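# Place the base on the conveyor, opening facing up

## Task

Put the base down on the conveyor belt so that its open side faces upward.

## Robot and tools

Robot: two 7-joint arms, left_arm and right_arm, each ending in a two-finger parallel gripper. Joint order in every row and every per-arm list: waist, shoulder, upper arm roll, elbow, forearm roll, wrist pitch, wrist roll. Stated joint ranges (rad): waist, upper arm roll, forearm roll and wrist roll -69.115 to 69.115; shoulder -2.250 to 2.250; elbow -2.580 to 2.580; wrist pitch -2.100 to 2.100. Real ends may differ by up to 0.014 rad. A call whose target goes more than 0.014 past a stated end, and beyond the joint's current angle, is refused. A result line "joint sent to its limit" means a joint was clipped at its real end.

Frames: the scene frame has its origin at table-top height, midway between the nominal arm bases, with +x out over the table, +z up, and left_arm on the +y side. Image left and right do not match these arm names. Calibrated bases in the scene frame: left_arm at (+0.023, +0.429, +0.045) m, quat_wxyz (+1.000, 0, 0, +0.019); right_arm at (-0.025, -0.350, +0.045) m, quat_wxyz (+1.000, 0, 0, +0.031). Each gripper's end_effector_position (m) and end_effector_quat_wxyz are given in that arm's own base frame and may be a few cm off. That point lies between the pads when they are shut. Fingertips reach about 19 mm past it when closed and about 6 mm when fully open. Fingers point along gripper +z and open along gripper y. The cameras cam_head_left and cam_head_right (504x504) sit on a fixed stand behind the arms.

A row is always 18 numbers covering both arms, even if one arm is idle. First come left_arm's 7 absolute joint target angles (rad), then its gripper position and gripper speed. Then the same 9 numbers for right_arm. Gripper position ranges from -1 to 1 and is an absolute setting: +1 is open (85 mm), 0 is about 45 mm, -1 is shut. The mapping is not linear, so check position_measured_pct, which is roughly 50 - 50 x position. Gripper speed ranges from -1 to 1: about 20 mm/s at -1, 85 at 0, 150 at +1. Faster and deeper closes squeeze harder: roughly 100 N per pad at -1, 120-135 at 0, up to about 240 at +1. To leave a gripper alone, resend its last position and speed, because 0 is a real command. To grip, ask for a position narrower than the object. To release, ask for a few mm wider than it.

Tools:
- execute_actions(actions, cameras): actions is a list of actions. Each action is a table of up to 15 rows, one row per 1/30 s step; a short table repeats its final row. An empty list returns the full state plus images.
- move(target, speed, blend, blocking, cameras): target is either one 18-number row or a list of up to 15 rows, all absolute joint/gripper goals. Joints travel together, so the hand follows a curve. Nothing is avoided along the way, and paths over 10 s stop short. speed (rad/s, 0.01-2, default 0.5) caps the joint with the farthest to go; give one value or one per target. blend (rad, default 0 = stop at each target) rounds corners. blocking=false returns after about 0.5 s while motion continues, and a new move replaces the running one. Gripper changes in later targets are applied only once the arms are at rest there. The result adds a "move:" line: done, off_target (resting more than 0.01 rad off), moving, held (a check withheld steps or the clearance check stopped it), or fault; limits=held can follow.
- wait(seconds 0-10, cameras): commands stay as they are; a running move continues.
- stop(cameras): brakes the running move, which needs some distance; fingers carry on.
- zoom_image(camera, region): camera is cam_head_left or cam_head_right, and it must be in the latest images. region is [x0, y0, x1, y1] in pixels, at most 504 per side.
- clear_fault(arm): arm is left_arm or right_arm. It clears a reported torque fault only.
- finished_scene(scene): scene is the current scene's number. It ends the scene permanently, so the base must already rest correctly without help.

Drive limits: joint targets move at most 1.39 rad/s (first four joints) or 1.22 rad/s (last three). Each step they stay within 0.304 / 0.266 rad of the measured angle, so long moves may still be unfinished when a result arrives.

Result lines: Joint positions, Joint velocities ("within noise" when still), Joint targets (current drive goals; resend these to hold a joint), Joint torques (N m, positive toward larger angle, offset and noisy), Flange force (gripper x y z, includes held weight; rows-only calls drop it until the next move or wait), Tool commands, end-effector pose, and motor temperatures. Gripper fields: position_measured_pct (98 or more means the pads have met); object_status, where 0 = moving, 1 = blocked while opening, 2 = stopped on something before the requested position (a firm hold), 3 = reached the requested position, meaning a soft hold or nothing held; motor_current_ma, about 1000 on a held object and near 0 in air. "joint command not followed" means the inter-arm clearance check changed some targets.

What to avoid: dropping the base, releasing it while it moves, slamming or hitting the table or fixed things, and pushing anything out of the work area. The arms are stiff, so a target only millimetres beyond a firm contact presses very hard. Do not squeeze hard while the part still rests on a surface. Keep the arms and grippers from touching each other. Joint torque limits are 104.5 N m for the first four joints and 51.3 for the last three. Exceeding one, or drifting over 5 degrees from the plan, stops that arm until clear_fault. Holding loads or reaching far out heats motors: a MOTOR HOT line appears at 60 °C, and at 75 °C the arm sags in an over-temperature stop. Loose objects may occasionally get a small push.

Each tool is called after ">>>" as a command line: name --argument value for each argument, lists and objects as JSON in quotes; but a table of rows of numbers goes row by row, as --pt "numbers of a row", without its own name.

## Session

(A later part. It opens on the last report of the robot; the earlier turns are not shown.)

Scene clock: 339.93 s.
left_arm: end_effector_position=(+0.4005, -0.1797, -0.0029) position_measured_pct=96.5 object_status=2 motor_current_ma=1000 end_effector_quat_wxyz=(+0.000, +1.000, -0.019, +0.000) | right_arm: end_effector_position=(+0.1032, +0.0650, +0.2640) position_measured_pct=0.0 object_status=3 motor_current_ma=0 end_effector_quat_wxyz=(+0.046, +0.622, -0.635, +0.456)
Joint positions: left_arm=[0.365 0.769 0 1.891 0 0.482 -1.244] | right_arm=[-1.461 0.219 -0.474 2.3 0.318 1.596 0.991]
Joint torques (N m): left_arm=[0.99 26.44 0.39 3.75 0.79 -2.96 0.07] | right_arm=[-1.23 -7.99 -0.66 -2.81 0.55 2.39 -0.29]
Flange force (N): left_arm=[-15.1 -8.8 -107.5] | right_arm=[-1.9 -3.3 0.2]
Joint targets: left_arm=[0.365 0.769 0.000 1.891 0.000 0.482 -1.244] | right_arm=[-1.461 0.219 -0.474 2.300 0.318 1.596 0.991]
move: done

>>> move --pt "0.365 0.7640 0 1.8900 0 0.4876 -1.244 -1 -1 -1.461 0.219 -0.474 2.3 0.318 1.596 0.991 1 1" --pt "0.365 0.7640 0 1.8900 0 0.4876 -1.244 -0.66 -1 -1.461 0.219 -0.474 2.3 0.318 1.596 0.991 1 1" --speed 0.05

>>> move --pt "0.365 0.7307 0 1.8867 0 0.5242 -1.244 -0.66 -1 -1.461 0.219 -0.474 2.3 0.318 1.596 0.991 1 1" --pt "0.365 0.5522 0 1.8257 0 0.7637 -1.244 -0.66 -1 -1.461 0.219 -0.474 2.3 0.318 1.596 0.991 1 1" --speed '[0.15,0.4]' --blend 0.03 --cameras '["all"]'

Scene clock: 353.00 s.
left_arm: end_effector_position=(+0.4006, -0.1797, -0.0004) position_measured_pct=83.1 object_status=0 motor_current_ma=0 end_effector_quat_wxyz=(+0.000, +1.000, -0.019, +0.000) | right_arm: end_effector_position=(+0.1032, +0.0650, +0.2640) position_measured_pct=0.0 object_status=3 motor_current_ma=0 end_effector_quat_wxyz=(+0.046, +0.622, -0.635, +0.456)
Joint positions: left_arm=[0.365 0.764 0 1.89 0 0.488 -1.244] | right_arm=[-1.461 0.219 -0.474 2.3 0.318 1.596 0.991]
Joint torques (N m): left_arm=[0 -15.79 -0.05 -5.98 0.17 0.22 -0.24] | right_arm=[-1.22 -7.93 -0.49 -2.85 0.59 2.44 -0.29]
Flange force (N): left_arm=[-8.8 -3.1 -4.2] | right_arm=[-1.6 -2.9 0.3]
Joint targets: left_arm=[0.365 0.764 0.000 1.890 0.000 0.488 -1.244] | right_arm=[-1.461 0.219 -0.474 2.300 0.318 1.596 0.991]
move: done

Scene clock: 354.30 s.
left_arm: end_effector_position=(+0.4004, -0.1796, +0.1046) position_measured_pct=83.1 object_status=3 motor_current_ma=0 end_effector_quat_wxyz=(+0.000, +1.000, -0.019, +0.000) | right_arm: end_effector_position=(+0.1032, +0.0650, +0.2640) position_measured_pct=0.0 object_status=3 motor_current_ma=0 end_effector_quat_wxyz=(+0.046, +0.622, -0.635, +0.456)
Joint positions: left_arm=[0.365 0.552 0 1.826 0 0.764 -1.244] | right_arm=[-1.461 0.219 -0.474 2.3 0.318 1.596 0.991]
Joint torques (N m): left_arm=[-0.02 -14.24 -0.17 -8.05 0.14 0.2 -0.18] | right_arm=[-1.21 -7.96 -0.59 -2.88 0.56 2.46 -0.31]
Flange force (N): left_arm=[-10.2 -3.5 -1.9] | right_arm=[-1.8 -3.1 0.5]
Joint targets: left_arm=[0.365 0.552 0.000 1.826 0.000 0.764 -1.244] | right_arm=[-1.461 0.219 -0.474 2.300 0.318 1.596 0.991]
move: done; blend cut to 0.0183 rad at target 1

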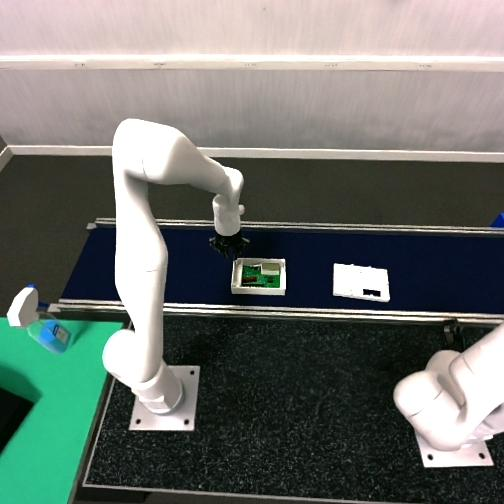

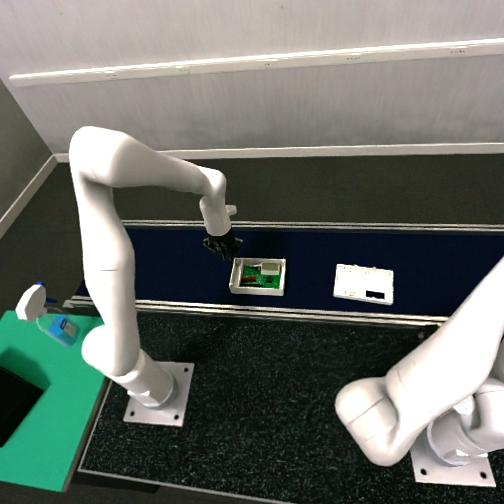

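Placed.

>>> finished_scene --scene 2

The scene is finished: the task was done.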